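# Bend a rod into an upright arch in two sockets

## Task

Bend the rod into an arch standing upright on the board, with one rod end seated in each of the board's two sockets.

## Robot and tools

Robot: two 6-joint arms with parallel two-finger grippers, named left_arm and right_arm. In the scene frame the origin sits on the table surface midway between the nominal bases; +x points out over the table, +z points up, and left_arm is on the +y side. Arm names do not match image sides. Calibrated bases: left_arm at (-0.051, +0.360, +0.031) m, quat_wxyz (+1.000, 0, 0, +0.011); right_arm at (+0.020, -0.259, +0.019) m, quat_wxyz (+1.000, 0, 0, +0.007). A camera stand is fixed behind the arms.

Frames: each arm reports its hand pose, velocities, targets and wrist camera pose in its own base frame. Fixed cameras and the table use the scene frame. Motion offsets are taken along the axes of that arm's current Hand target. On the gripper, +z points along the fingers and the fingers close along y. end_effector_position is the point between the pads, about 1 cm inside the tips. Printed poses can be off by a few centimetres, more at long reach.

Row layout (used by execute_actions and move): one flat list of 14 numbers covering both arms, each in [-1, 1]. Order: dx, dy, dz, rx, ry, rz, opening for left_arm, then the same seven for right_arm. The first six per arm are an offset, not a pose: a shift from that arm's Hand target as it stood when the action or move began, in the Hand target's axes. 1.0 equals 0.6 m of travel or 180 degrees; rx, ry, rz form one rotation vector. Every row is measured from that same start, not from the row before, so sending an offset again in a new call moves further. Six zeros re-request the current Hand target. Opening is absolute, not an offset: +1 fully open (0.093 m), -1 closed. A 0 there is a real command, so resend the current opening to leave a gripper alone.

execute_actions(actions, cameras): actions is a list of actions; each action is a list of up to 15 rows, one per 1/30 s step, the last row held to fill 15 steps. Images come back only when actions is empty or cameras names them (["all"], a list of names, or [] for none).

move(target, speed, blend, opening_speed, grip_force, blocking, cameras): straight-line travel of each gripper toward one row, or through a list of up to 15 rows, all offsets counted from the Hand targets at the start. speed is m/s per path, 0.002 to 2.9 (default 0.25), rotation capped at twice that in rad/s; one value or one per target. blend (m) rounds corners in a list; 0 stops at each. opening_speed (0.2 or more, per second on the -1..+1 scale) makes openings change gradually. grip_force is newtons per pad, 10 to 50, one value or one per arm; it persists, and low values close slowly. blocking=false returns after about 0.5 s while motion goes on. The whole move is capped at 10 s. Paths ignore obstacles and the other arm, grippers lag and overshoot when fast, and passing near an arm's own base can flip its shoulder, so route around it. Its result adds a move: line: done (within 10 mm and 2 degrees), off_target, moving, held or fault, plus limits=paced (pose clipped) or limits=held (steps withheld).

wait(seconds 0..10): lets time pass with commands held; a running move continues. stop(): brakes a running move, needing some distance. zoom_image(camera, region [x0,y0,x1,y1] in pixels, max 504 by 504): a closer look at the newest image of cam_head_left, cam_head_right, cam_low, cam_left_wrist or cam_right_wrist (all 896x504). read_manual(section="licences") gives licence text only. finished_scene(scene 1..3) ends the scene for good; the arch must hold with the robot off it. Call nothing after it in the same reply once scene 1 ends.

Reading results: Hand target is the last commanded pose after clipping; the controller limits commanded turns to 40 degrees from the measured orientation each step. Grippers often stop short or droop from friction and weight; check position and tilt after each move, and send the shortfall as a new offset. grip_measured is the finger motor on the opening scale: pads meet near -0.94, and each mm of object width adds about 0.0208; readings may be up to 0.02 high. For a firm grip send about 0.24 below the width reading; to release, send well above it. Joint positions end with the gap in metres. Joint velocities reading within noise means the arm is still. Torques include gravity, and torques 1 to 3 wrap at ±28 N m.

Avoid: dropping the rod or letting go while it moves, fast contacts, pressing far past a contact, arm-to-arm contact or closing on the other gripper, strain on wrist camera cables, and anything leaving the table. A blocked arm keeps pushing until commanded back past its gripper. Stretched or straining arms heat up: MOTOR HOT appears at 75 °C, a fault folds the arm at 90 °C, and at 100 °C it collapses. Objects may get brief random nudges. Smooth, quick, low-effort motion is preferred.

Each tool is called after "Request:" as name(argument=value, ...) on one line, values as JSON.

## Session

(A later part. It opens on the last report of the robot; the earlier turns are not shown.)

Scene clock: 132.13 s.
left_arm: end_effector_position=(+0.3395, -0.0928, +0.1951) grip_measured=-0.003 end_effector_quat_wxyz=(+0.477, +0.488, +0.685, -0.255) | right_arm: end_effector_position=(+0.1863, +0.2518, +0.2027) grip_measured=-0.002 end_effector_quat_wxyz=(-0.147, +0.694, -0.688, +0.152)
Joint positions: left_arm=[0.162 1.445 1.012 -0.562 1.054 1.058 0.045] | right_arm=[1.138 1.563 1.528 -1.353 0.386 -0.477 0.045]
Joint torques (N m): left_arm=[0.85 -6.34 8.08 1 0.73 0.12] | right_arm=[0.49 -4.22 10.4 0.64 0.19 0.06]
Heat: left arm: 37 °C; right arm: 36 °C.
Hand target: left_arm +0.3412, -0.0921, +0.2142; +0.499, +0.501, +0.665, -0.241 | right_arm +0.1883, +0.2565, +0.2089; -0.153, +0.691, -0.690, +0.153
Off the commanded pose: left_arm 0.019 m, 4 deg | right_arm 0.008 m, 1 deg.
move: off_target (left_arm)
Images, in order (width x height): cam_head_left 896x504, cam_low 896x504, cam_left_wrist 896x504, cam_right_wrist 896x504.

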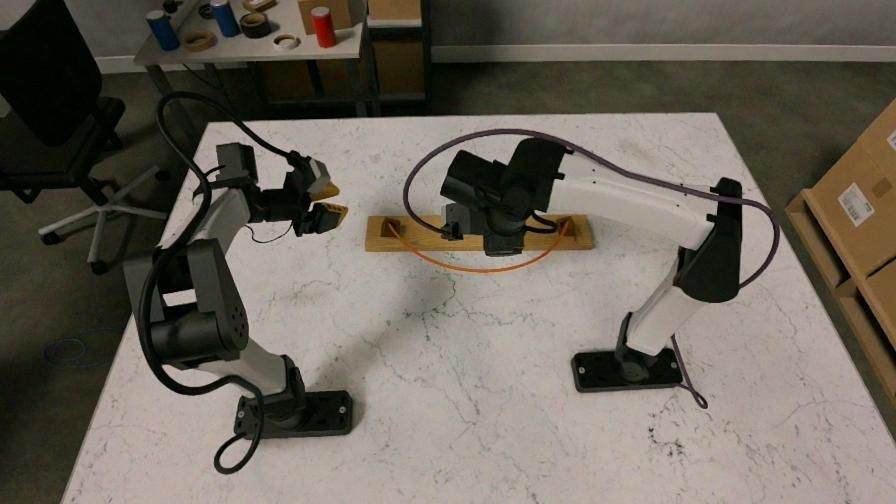

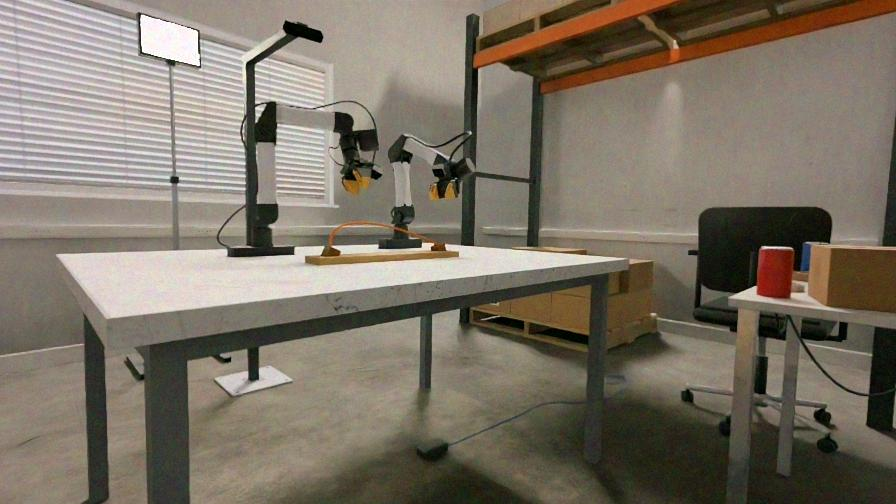

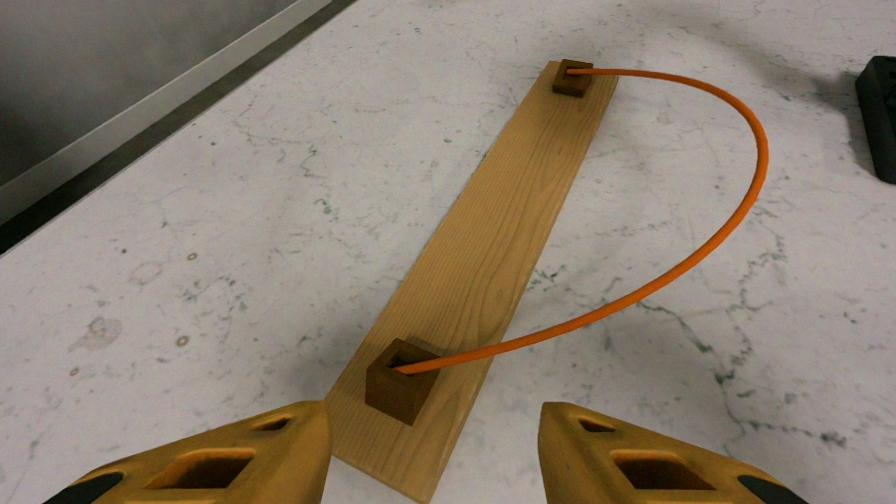

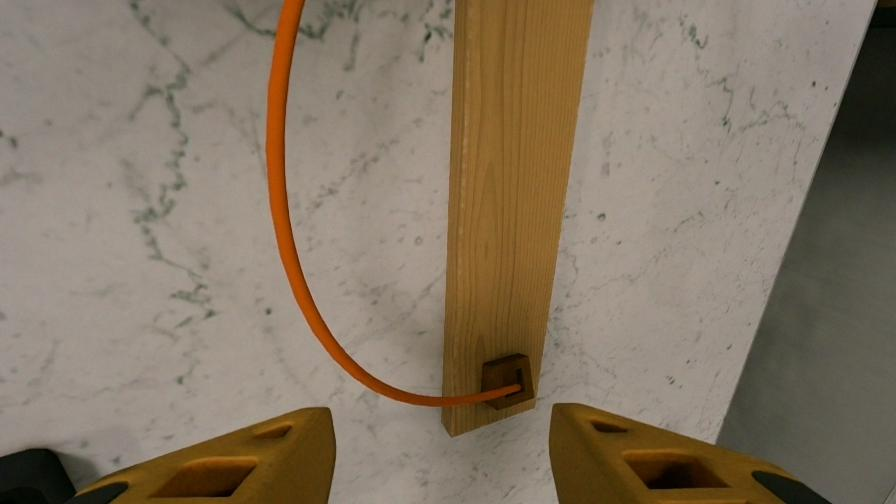

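Request:
move(target=[0,0,0,0,0,0,0,0,0.081,0.143,0,0,0,0], speed=0.15, cameras=["cam_head_left","cam_head_right","cam_low","cam_right_wrist"])

Request:
zoom_image(camera="cam_low", region=[300, 170, 470, 270])

Scene clock: 137.83 s.
left_arm: end_effector_position=(+0.3394, -0.0929, +0.1951) grip_measured=-0.003 end_effector_quat_wxyz=(+0.477, +0.488, +0.685, -0.255) | right_arm: end_effector_position=(+0.1807, +0.2535, +0.1107) grip_measured=-0.002 end_effector_quat_wxyz=(-0.143, +0.693, -0.690, +0.154)
Joint positions: left_arm=[0.162 1.445 1.012 -0.562 1.054 1.058 0.045] | right_arm=[1.159 1.563 1.163 -1.006 0.391 -0.449 0.045]
Joint torques (N m): left_arm=[0.76 -6.23 8.13 1 0.75 0.11] | right_arm=[0.76 -5.96 6.2 0.93 0.21 0.13]
Heat: left arm: 37 °C; right arm: 36 °C.
Hand target: left_arm +0.3412, -0.0921, +0.2142; +0.499, +0.501, +0.665, -0.241 | right_arm +0.1804, +0.2565, +0.1106; -0.153, +0.691, -0.690, +0.153
Off the commanded pose: left_arm 0.019 m, 4 deg | right_arm 0.003 m, 1 deg.
move: off_target (left_arm)
Images, in order (width x height): cam_head_left 896x504, cam_head_right 896x504, cam_low 896x504, cam_right_wrist 896x504.

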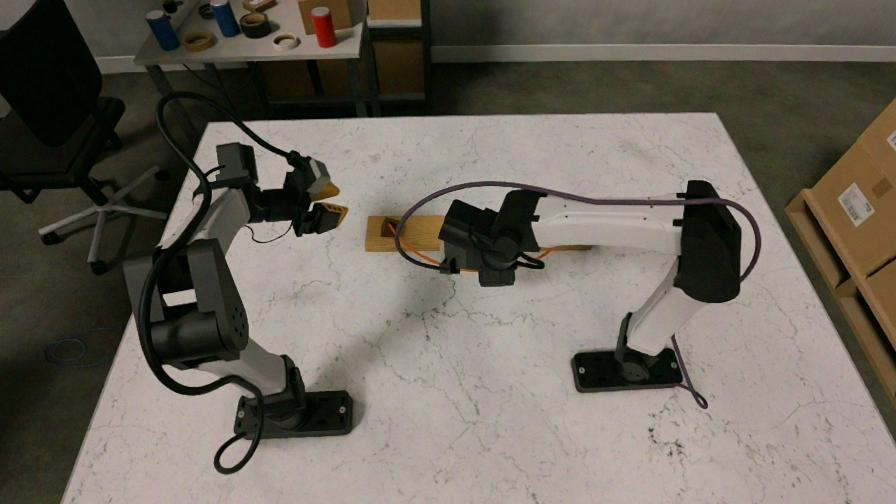

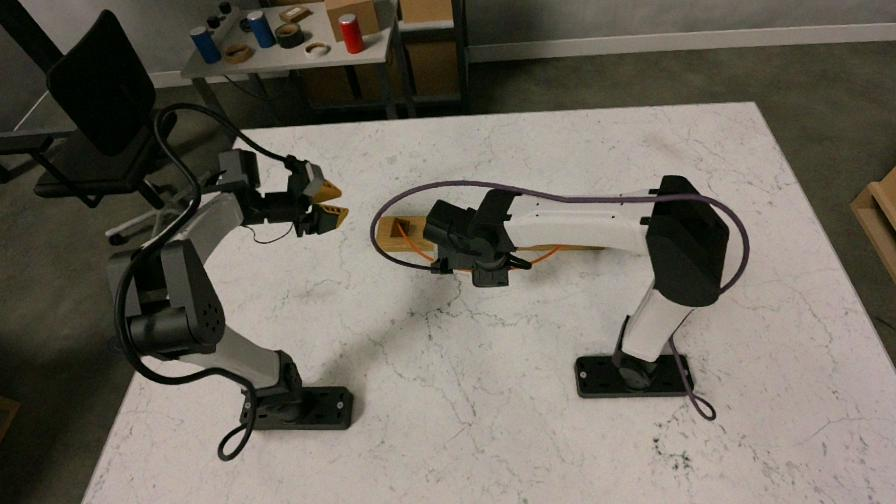

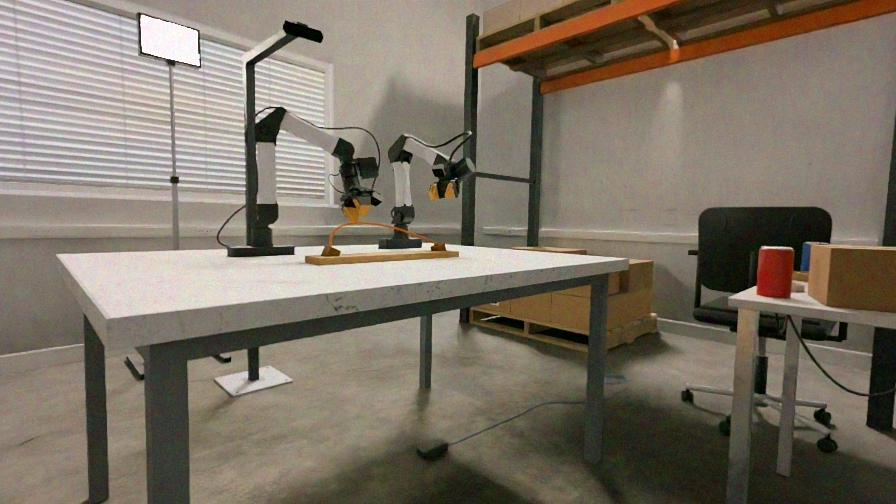

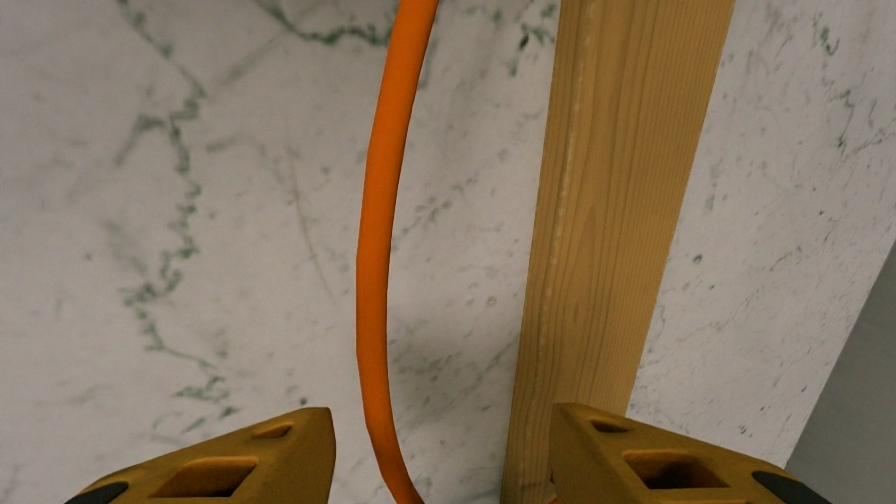

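Scaled by 2.965.

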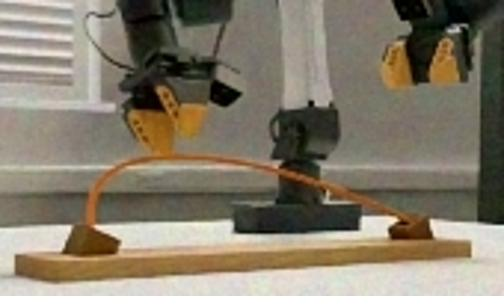

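Request:
move(target=[[0,0,0,0,0,0,0,-0.045,0.0245,0.029,0,0,0,0],[0,0,0,0,0,0,0,-0.045,0.0245,0.029,0,0,0,-1],[0,0,0,0,0,0,0,-0.045,-0.077,-0.031,0,0,0,-1],[0,0,0,0,0,0,0,-0.037,-0.188,-0.053,0,0,0,-1],[0,0,0,0,0,0,0,-0.028,-0.287,-0.018,0,0,0,-1]], speed=0.12, blend=[0,0,0.02,0.02,0], cameras=["cam_head_left","cam_head_right","cam_low","cam_left_wrist","cam_right_wrist"])

Request:
zoom_image(camera="cam_low", region=[300, 170, 470, 270])

Request:
zoom_image(camera="cam_head_left", region=[350, 110, 610, 260])

Scene clock: 146.43 s.
left_arm: end_effector_position=(+0.3394, -0.0929, +0.1951) grip_measured=-0.003 end_effector_quat_wxyz=(+0.477, +0.488, +0.685, -0.255) | right_arm: end_effector_position=(+0.3332, +0.2721, +0.2026) grip_measured=-0.971 end_effector_quat_wxyz=(-0.172, +0.683, -0.690, +0.165)
Joint positions: left_arm=[0.162 1.445 1.012 -0.562 1.054 1.058 0.045] | right_arm=[0.815 1.882 1.867 -1.206 0.339 -0.805 0]
Joint torques (N m): left_arm=[0.75 -6.34 8.05 1.02 0.76 0.12] | right_arm=[-0.4 -5.56 9.21 0.74 -0.24 -0.08]
Heat: left arm: 37 °C; right arm: 36 °C.
Hand target: left_arm +0.3412, -0.0921, +0.2142; +0.499, +0.501, +0.665, -0.241 | right_arm +0.3320, +0.2734, +0.1931; -0.153, +0.691, -0.690, +0.153
Off the commanded pose: left_arm 0.019 m, 4 deg | right_arm 0.010 m, 3 deg.
move: off_target (left_arm, right_arm)

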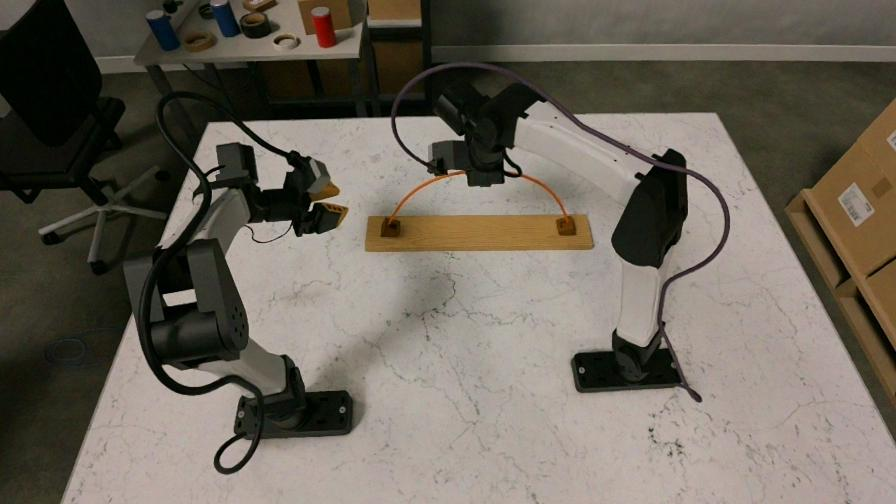

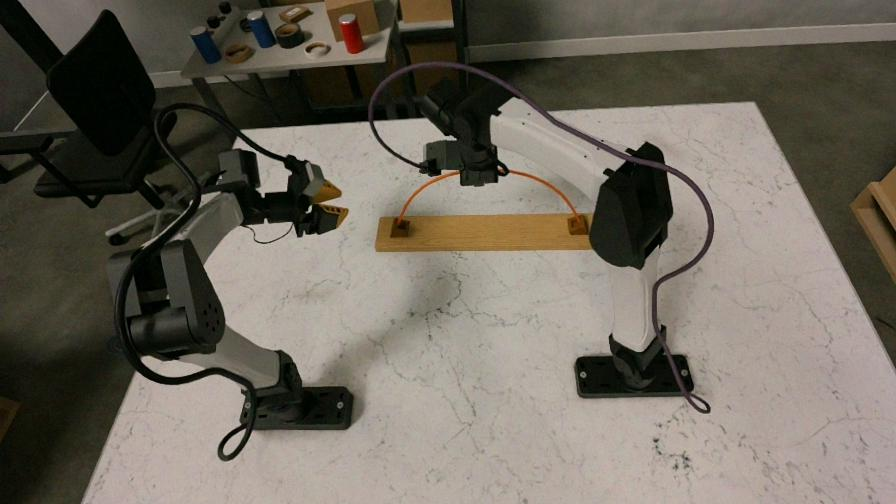

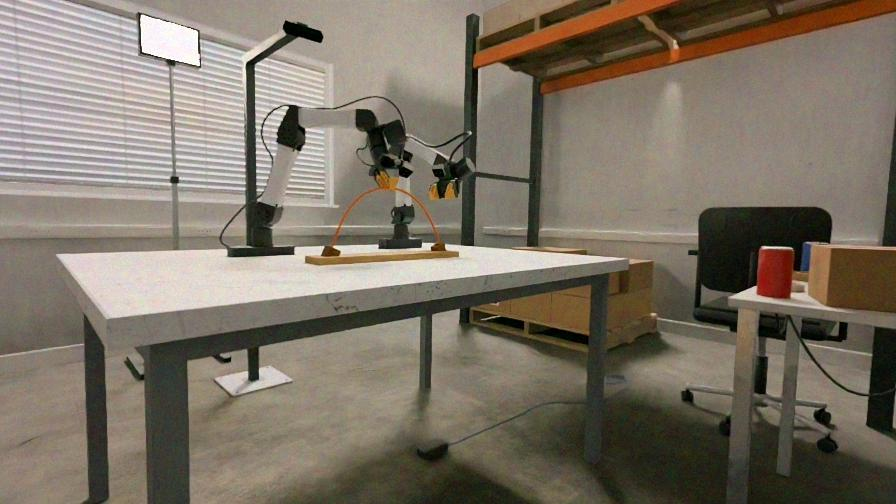

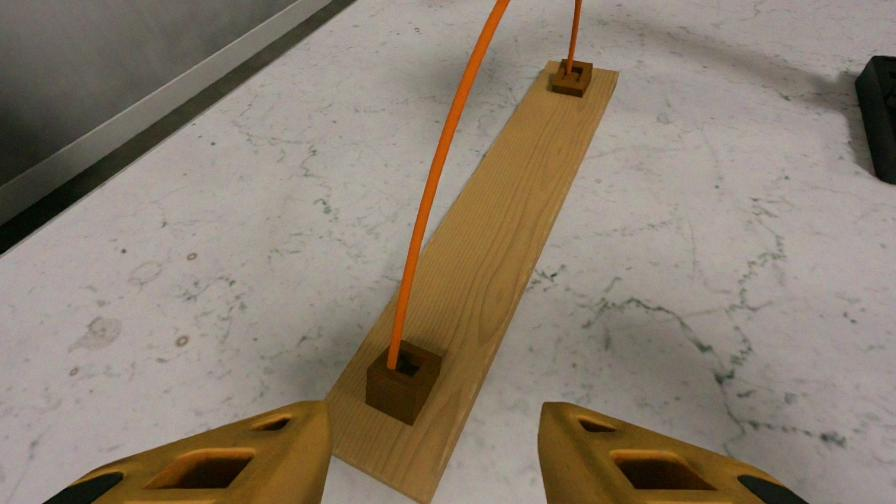

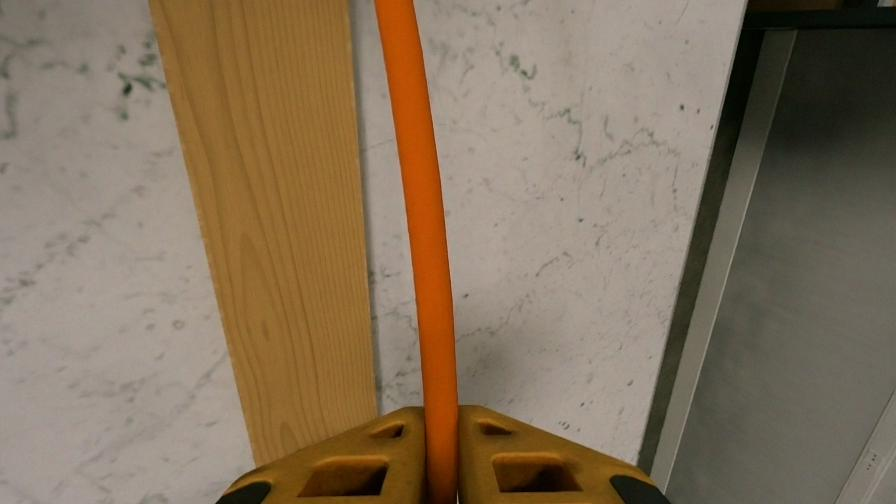

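Scaled by 2.965.

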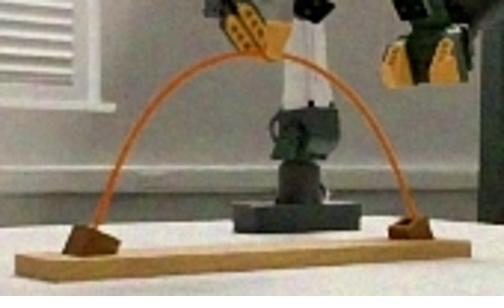

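Scaled by 1.938.

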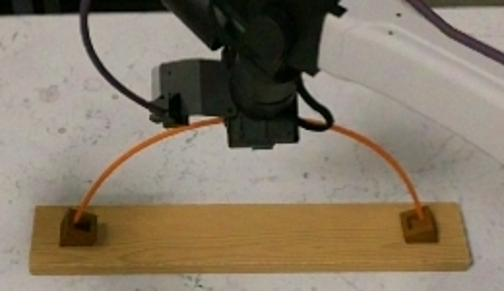

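Request:
move(target=[0,0,0,0,0,0,0,0,0.027,-0.0126,0,0,0,-1], speed=0.06, cameras=["cam_head_left","cam_left_wrist","cam_right_wrist"])

Scene clock: 151.40 s.
left_arm: end_effector_position=(+0.3394, -0.0929, +0.1951) grip_measured=-0.003 end_effector_quat_wxyz=(+0.477, +0.488, +0.685, -0.255) | right_arm: end_effector_position=(+0.3271, +0.2755, +0.2000) grip_measured=-0.971 end_effector_quat_wxyz=(-0.170, +0.683, -0.691, +0.166)
Joint positions: left_arm=[0.162 1.445 1.012 -0.562 1.054 1.058 0.045] | right_arm=[0.834 1.879 1.855 -1.208 0.347 -0.784 0]
Joint torques (N m): left_arm=[0.77 -6.41 8.16 1 0.74 0.13] | right_arm=[0.85 -9.01 4.82 0.76 -0.24 0.09]
Heat: left arm: 37 °C; right arm: 37 °C.
Hand target: left_arm +0.3412, -0.0921, +0.2142; +0.499, +0.501, +0.665, -0.241 | right_arm +0.3141, +0.2735, +0.1932; -0.153, +0.691, -0.690, +0.153
Off the commanded pose: left_arm 0.019 m, 4 deg | right_arm 0.015 m, 3 deg.
move: off_target (left_arm, right_arm)
Images, in order (width x height): cam_head_left 896x504, cam_left_wrist 896x504, cam_right_wrist 896x504.

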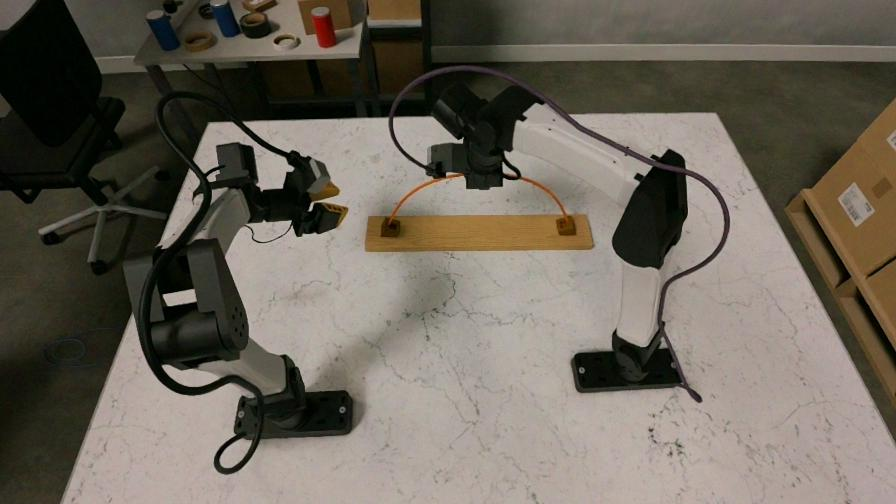

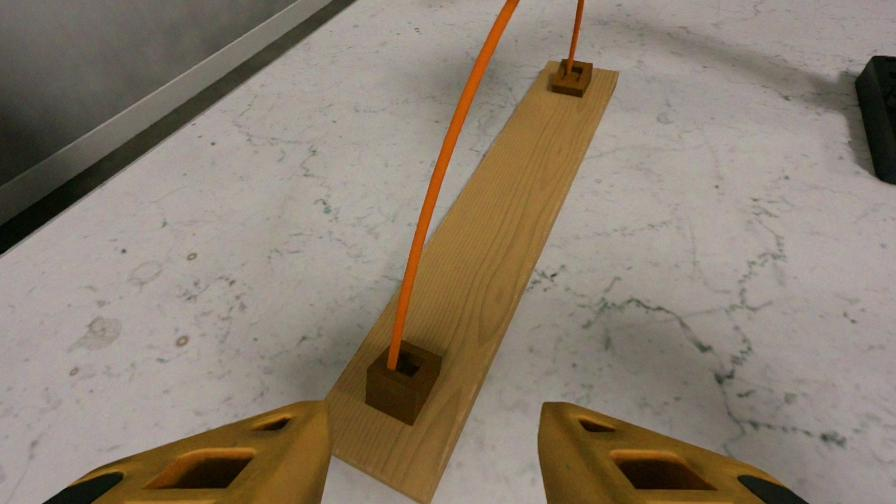

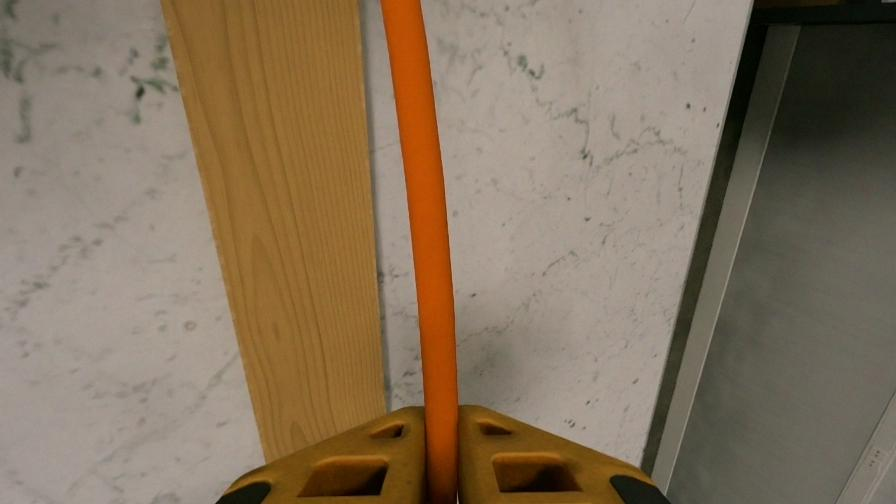

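Request:
move(target=[0,0,0,0,0,0,0,0,0.027,-0.016,0,0,0,-1], speed=0.06, cameras=["cam_head_left","cam_right_wrist"])

Scene clock: 153.60 s.
left_arm: end_effector_position=(+0.3394, -0.0929, +0.1951) grip_measured=-0.003 end_effector_quat_wxyz=(+0.477, +0.488, +0.685, -0.255) | right_arm: end_effector_position=(+0.3040, +0.2744, +0.1965) grip_measured=-0.972 end_effector_quat_wxyz=(-0.158, +0.687, -0.691, +0.162)
Joint positions: left_arm=[0.162 1.445 1.012 -0.562 1.054 1.058 0.045] | right_arm=[0.876 1.838 1.799 -1.232 0.35 -0.742 0]
Joint torques (N m): left_arm=[0.76 -6.42 8.08 1.05 0.74 0.12] | right_arm=[0.73 -9.11 5.22 0.83 -0.14 0.08]
Heat: left arm: 37 °C; right arm: 37 °C.
Hand target: left_arm +0.3412, -0.0921, +0.2142; +0.499, +0.501, +0.665, -0.241 | right_arm +0.2953, +0.2733, +0.1950; -0.153, +0.691, -0.690, +0.153
Off the commanded pose: left_arm 0.019 m, 4 deg | right_arm 0.009 m, 1 deg.
move: off_target (left_arm)
Images, in order (width x height): cam_head_left 896x504, cam_right_wrist 896x504.

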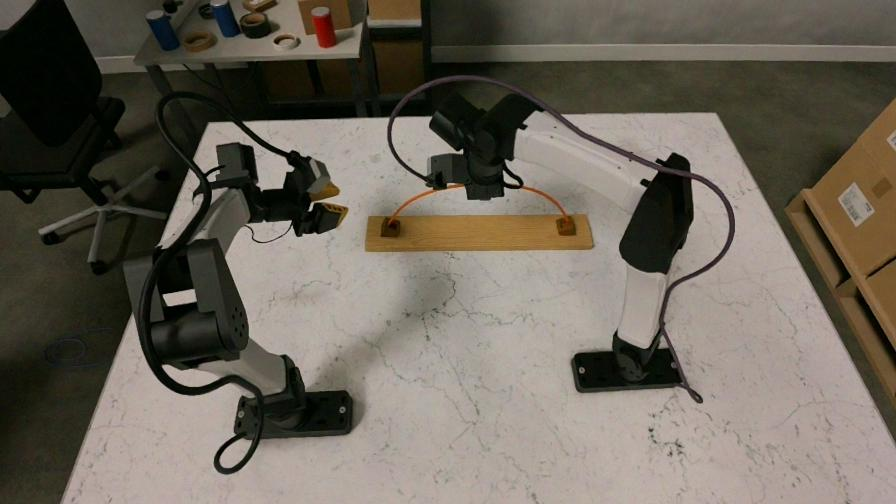

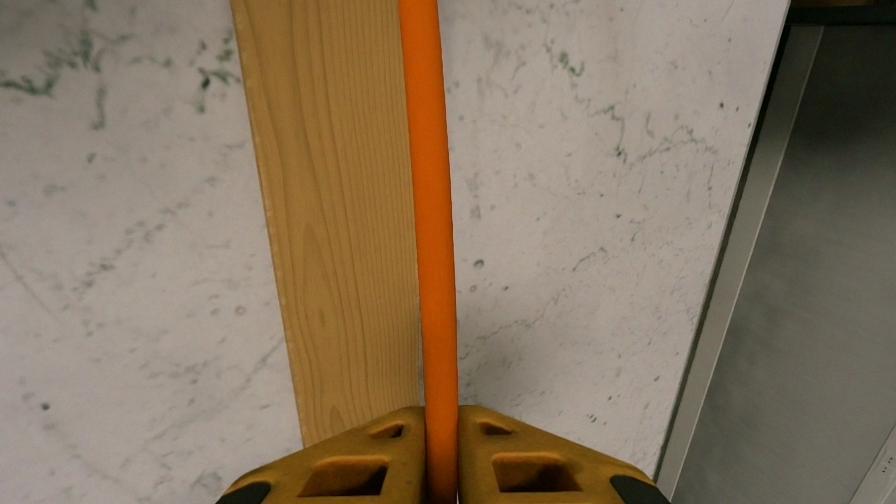

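Request:
move(target=[[0,0,0,0,0,0,0,0,-0.0133,-0.001,0,0,0,-1],[0,0,0,0,0,0,0,0,-0.0133,-0.001,0,0,0,-0.2]], opening_speed=0.6, cameras=["cam_head_left","cam_left_wrist","cam_right_wrist"])

Scene clock: 157.90 s.
left_arm: end_effector_position=(+0.3394, -0.0929, +0.1951) grip_measured=-0.003 end_effector_quat_wxyz=(+0.477, +0.488, +0.685, -0.255) | right_arm: end_effector_position=(+0.3009, +0.2734, +0.1950) grip_measured=-0.202 end_effector_quat_wxyz=(-0.151, +0.690, -0.690, +0.157)
Joint positions: left_arm=[0.162 1.445 1.012 -0.562 1.054 1.058 0.045] | right_arm=[0.876 1.838 1.799 -1.245 0.339 -0.745 0.036]
Joint torques (N m): left_arm=[0.85 -6.28 8.2 1.01 0.74 0.12] | right_arm=[-0.46 -7.51 9.01 0.79 -0.07 -0.08]
Heat: left arm: 37 °C; right arm: 37 °C.
Hand target: left_arm +0.3412, -0.0921, +0.2142; +0.499, +0.501, +0.665, -0.241 | right_arm +0.3023, +0.2734, +0.1989; -0.153, +0.691, -0.690, +0.153
Off the commanded pose: left_arm 0.019 m, 4 deg | right_arm 0.004 m, 1 deg.
move: off_target (left_arm)
Images, in order (width x height): cam_head_left 896x504, cam_left_wrist 896x504, cam_right_wrist 896x504.

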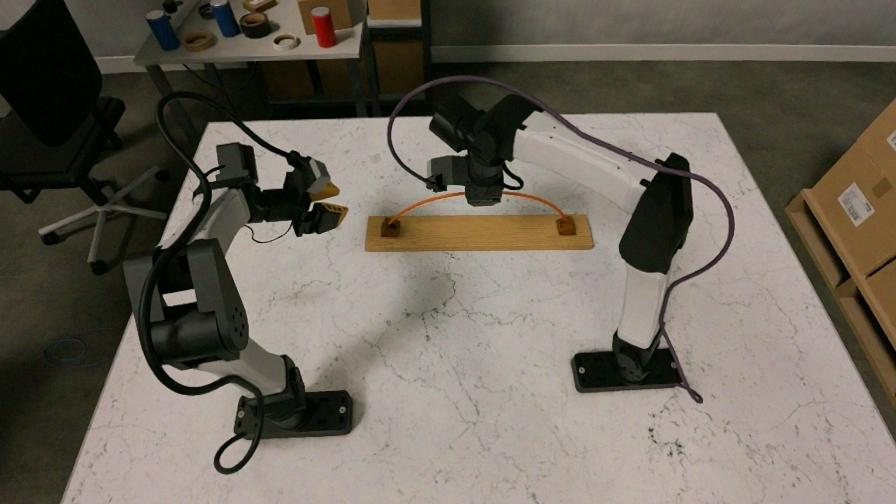

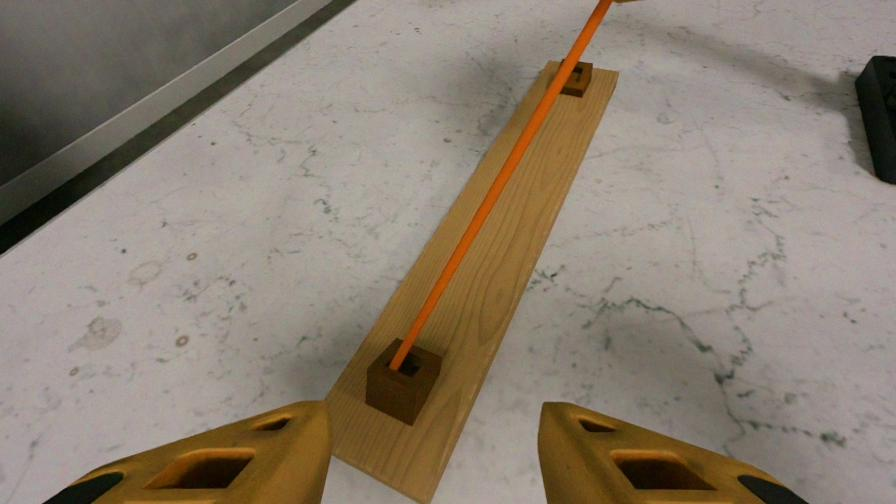

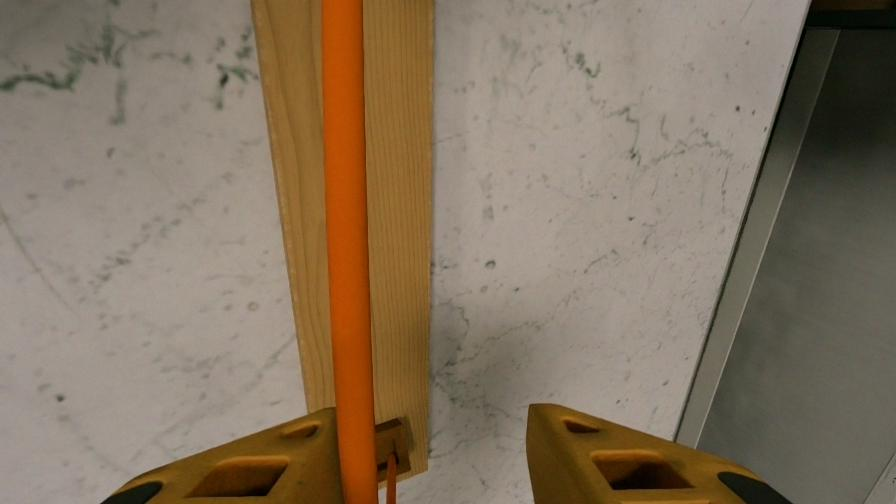

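Request:
move(target=[[0,0,0,0,0,0,0,0,0,0,0,0,0,-0.85],[0,0,0,0,0,0,0,0,-0.031,0.0145,0,0,0,-0.85],[0,0,0,0,0,0,0,0,-0.031,0.0145,0,0,0,-0.5]], opening_speed=0.8, speed=0.08, cameras=["cam_head_left","cam_left_wrist","cam_right_wrist"])

Scene clock: 162.80 s.
left_arm: end_effector_position=(+0.3394, -0.0929, +0.1951) grip_measured=-0.003 end_effector_quat_wxyz=(+0.477, +0.488, +0.685, -0.255) | right_arm: end_effector_position=(+0.3181, +0.2715, +0.1979) grip_measured=-0.502 end_effector_quat_wxyz=(-0.154, +0.691, -0.689, +0.157)
Joint positions: left_arm=[0.162 1.445 1.012 -0.562 1.054 1.058 0.045] | right_arm=[0.836 1.873 1.853 -1.246 0.326 -0.787 0.021]
Joint torques (N m): left_arm=[0.81 -6.38 8.17 1.02 0.76 0.13] | right_arm=[-0.69 -6.22 10.32 0.83 -0.07 -0.09]
Heat: left arm: 37 °C; right arm: 37 °C.
Hand target: left_arm +0.3412, -0.0921, +0.2142; +0.499, +0.501, +0.665, -0.241 | right_arm +0.3229, +0.2734, +0.1989; -0.153, +0.691, -0.690, +0.153
Off the commanded pose: left_arm 0.019 m, 4 deg | right_arm 0.005 m, 0 deg.
move: off_target (left_arm)
Images, in order (width x height): cam_head_left 896x504, cam_left_wrist 896x504, cam_right_wrist 896x504.

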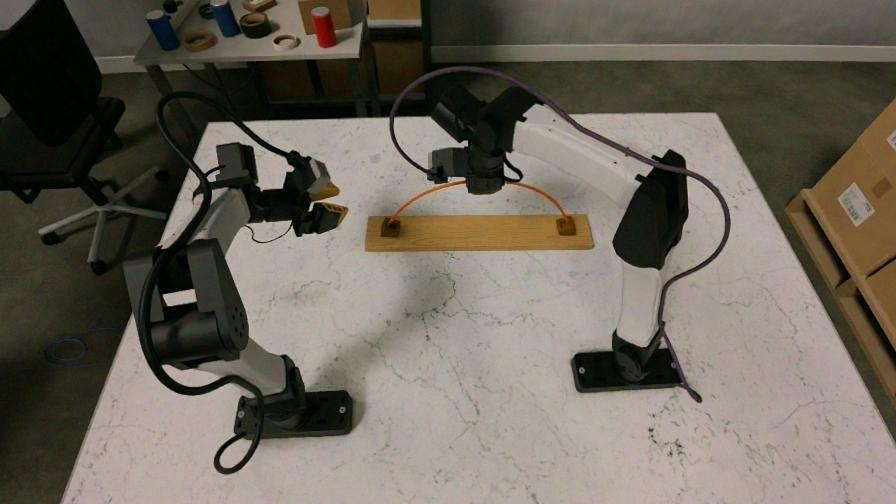

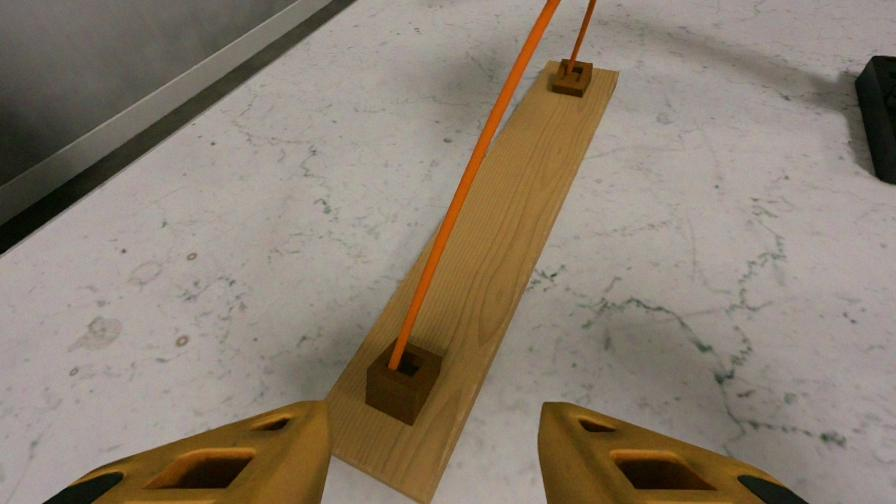

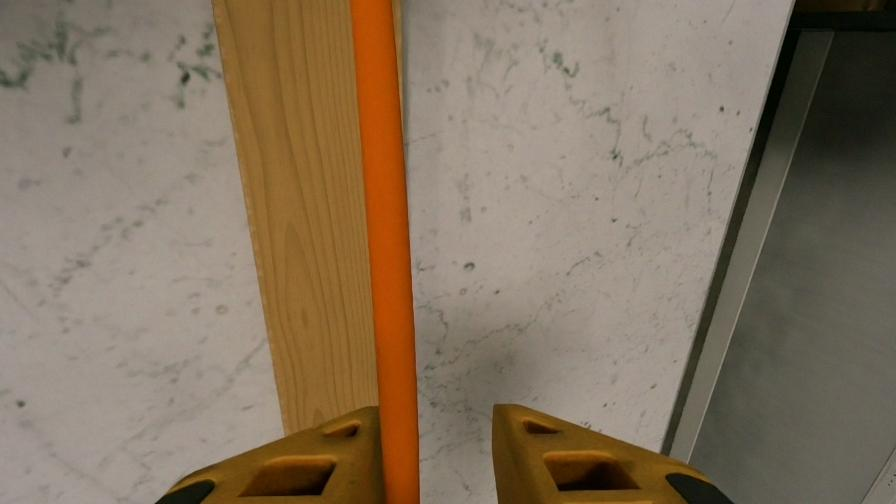

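Request:
move(target=[[0,0,0,0,0,0,0,0,0,0,0,0,0,-0.85],[0,0,0,0,0,0,0,0,-0.027,0.0127,0,0,0,-0.85],[0,0,0,0,0,0,0,0,-0.027,0.0127,0,0,0,-0.5]], opening_speed=0.8, speed=0.08, cameras=["cam_head_left","cam_left_wrist","cam_right_wrist"])

Scene clock: 166.30 s.
left_arm: end_effector_position=(+0.3394, -0.0929, +0.1951) grip_measured=-0.003 end_effector_quat_wxyz=(+0.477, +0.488, +0.685, -0.255) | right_arm: end_effector_position=(+0.3369, +0.2714, +0.1974) grip_measured=-0.502 end_effector_quat_wxyz=(-0.153, +0.690, -0.690, +0.157)
Joint positions: left_arm=[0.162 1.445 1.012 -0.562 1.054 1.058 0.045] | right_arm=[0.8 1.926 1.922 -1.253 0.317 -0.821 0.021]
Joint torques (N m): left_arm=[0.81 -6.34 8.05 1.01 0.72 0.11] | right_arm=[-0.46 -6.82 10.24 0.85 -0.09 -0.07]
Heat: left arm: 37 °C; right arm: 37 °C.
Hand target: left_arm +0.3412, -0.0921, +0.2142; +0.499, +0.501, +0.665, -0.241 | right_arm +0.3408, +0.2734, +0.1989; -0.153, +0.691, -0.690, +0.153
Off the commanded pose: left_arm 0.019 m, 4 deg | right_arm 0.005 m, 1 deg.
move: off_target (left_arm)
Images, in order (width x height): cam_head_left 896x504, cam_left_wrist 896x504, cam_right_wrist 896x504.

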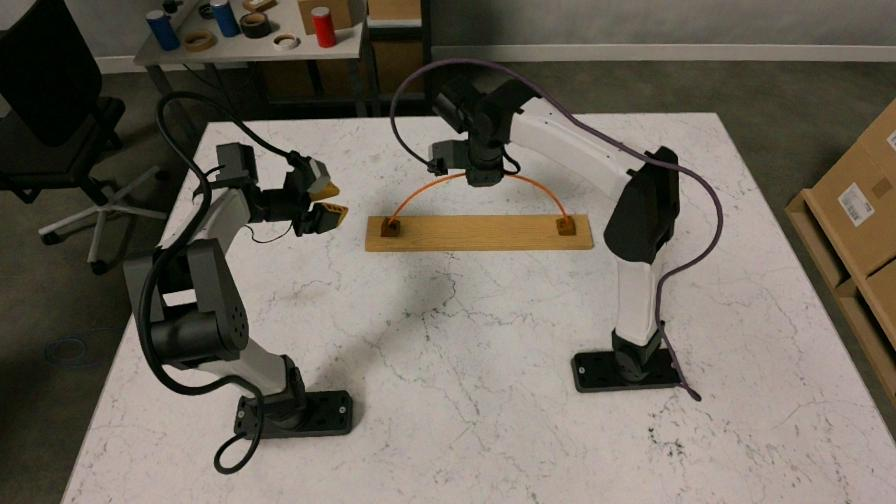

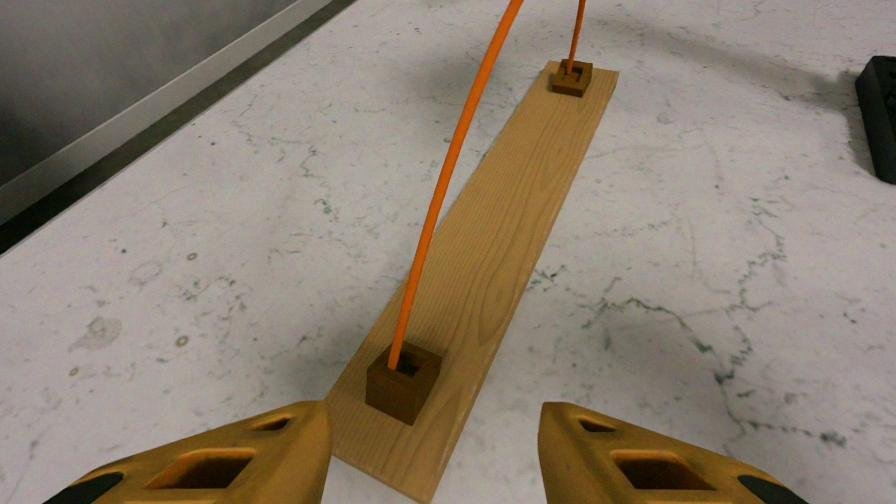

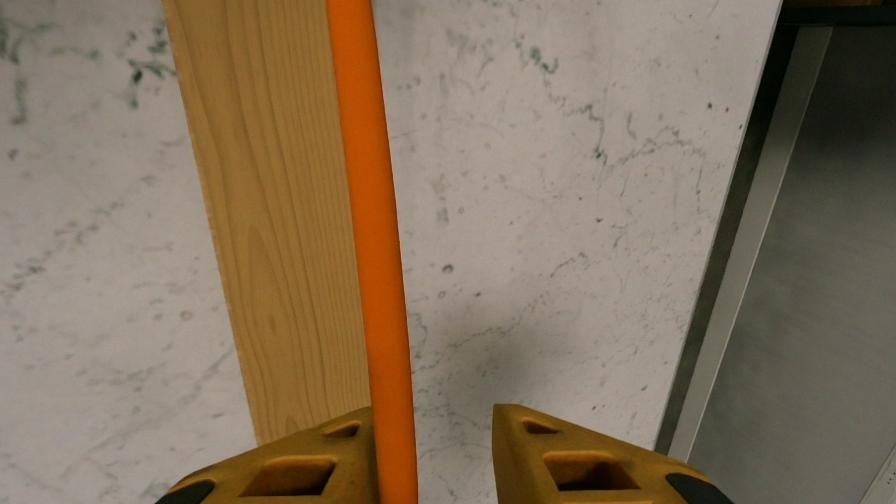

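Request:
move(target=[[0,0,0,0,0,0,0,0,0,0,0,0,0,-0.85],[0,0,0,0,0,0,0,0,-0.0227,0.0106,0,0,0,-0.85],[0,0,0,0,0,0,0,0,-0.0227,0.0106,0,0,0,-0.5]], opening_speed=0.8, speed=0.08, cameras=["cam_head_left","cam_left_wrist","cam_right_wrist"])

Scene clock: 170.30 s.
left_arm: end_effector_position=(+0.3394, -0.0929, +0.1951) grip_measured=-0.003 end_effector_quat_wxyz=(+0.477, +0.488, +0.685, -0.255) | right_arm: end_effector_position=(+0.3515, +0.2710, +0.1977) grip_measured=-0.502 end_effector_quat_wxyz=(-0.152, +0.690, -0.690, +0.158)
Joint positions: left_arm=[0.162 1.445 1.012 -0.562 1.054 1.058 0.045] | right_arm=[0.772 1.97 1.984 -1.263 0.308 -0.848 0.021]
Joint torques (N m): left_arm=[0.7 -6.28 8.2 1.02 0.74 0.12] | right_arm=[-0.5 -6.95 10.45 0.85 -0.1 -0.08]
Heat: left arm: 37 °C; right arm: 38 °C.
Hand target: left_arm +0.3412, -0.0921, +0.2142; +0.499, +0.501, +0.665, -0.241 | right_arm +0.3558, +0.2735, +0.1989; -0.153, +0.691, -0.690, +0.153
Off the commanded pose: left_arm 0.019 m, 4 deg | right_arm 0.005 m, 1 deg.
move: off_target (left_arm)
Images, in order (width x height): cam_head_left 896x504, cam_left_wrist 896x504, cam_right_wrist 896x504.

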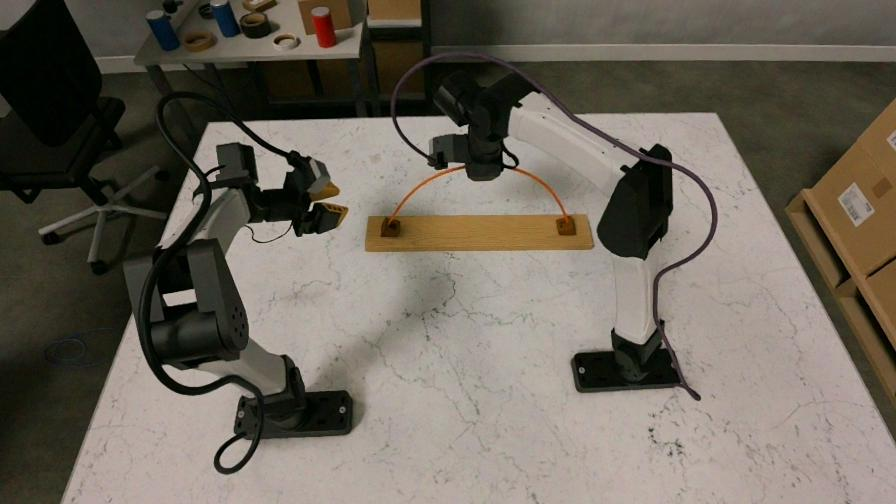

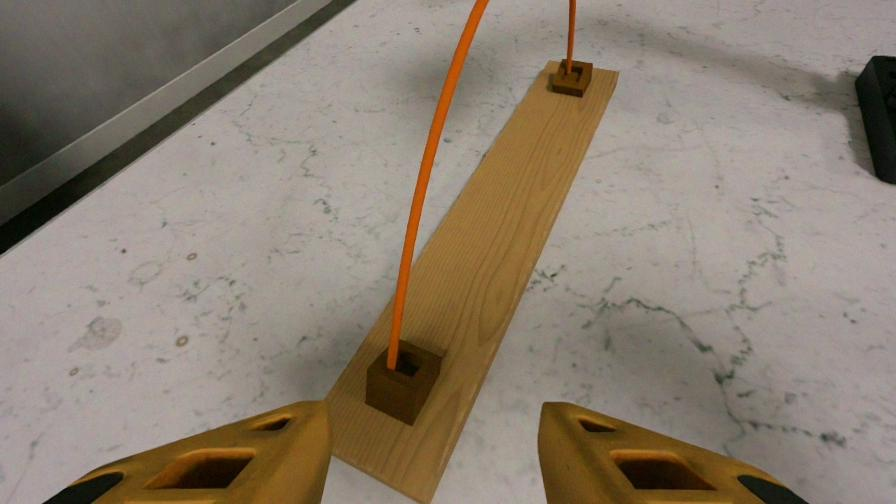

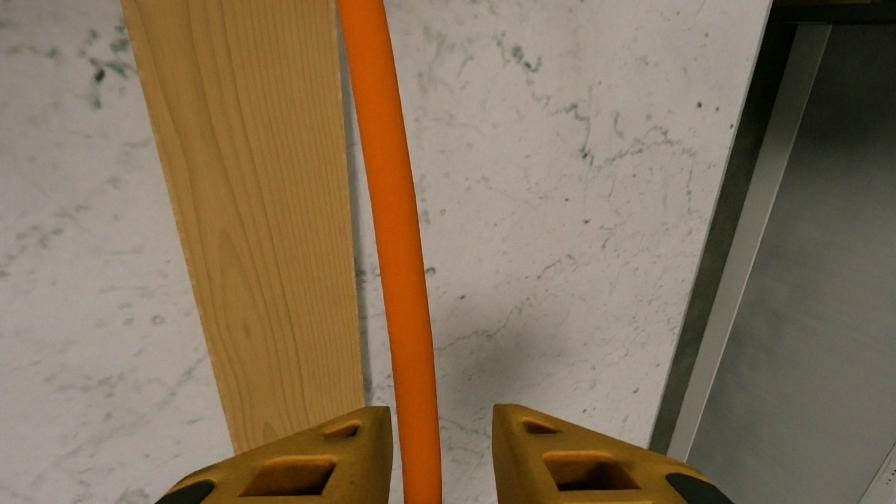

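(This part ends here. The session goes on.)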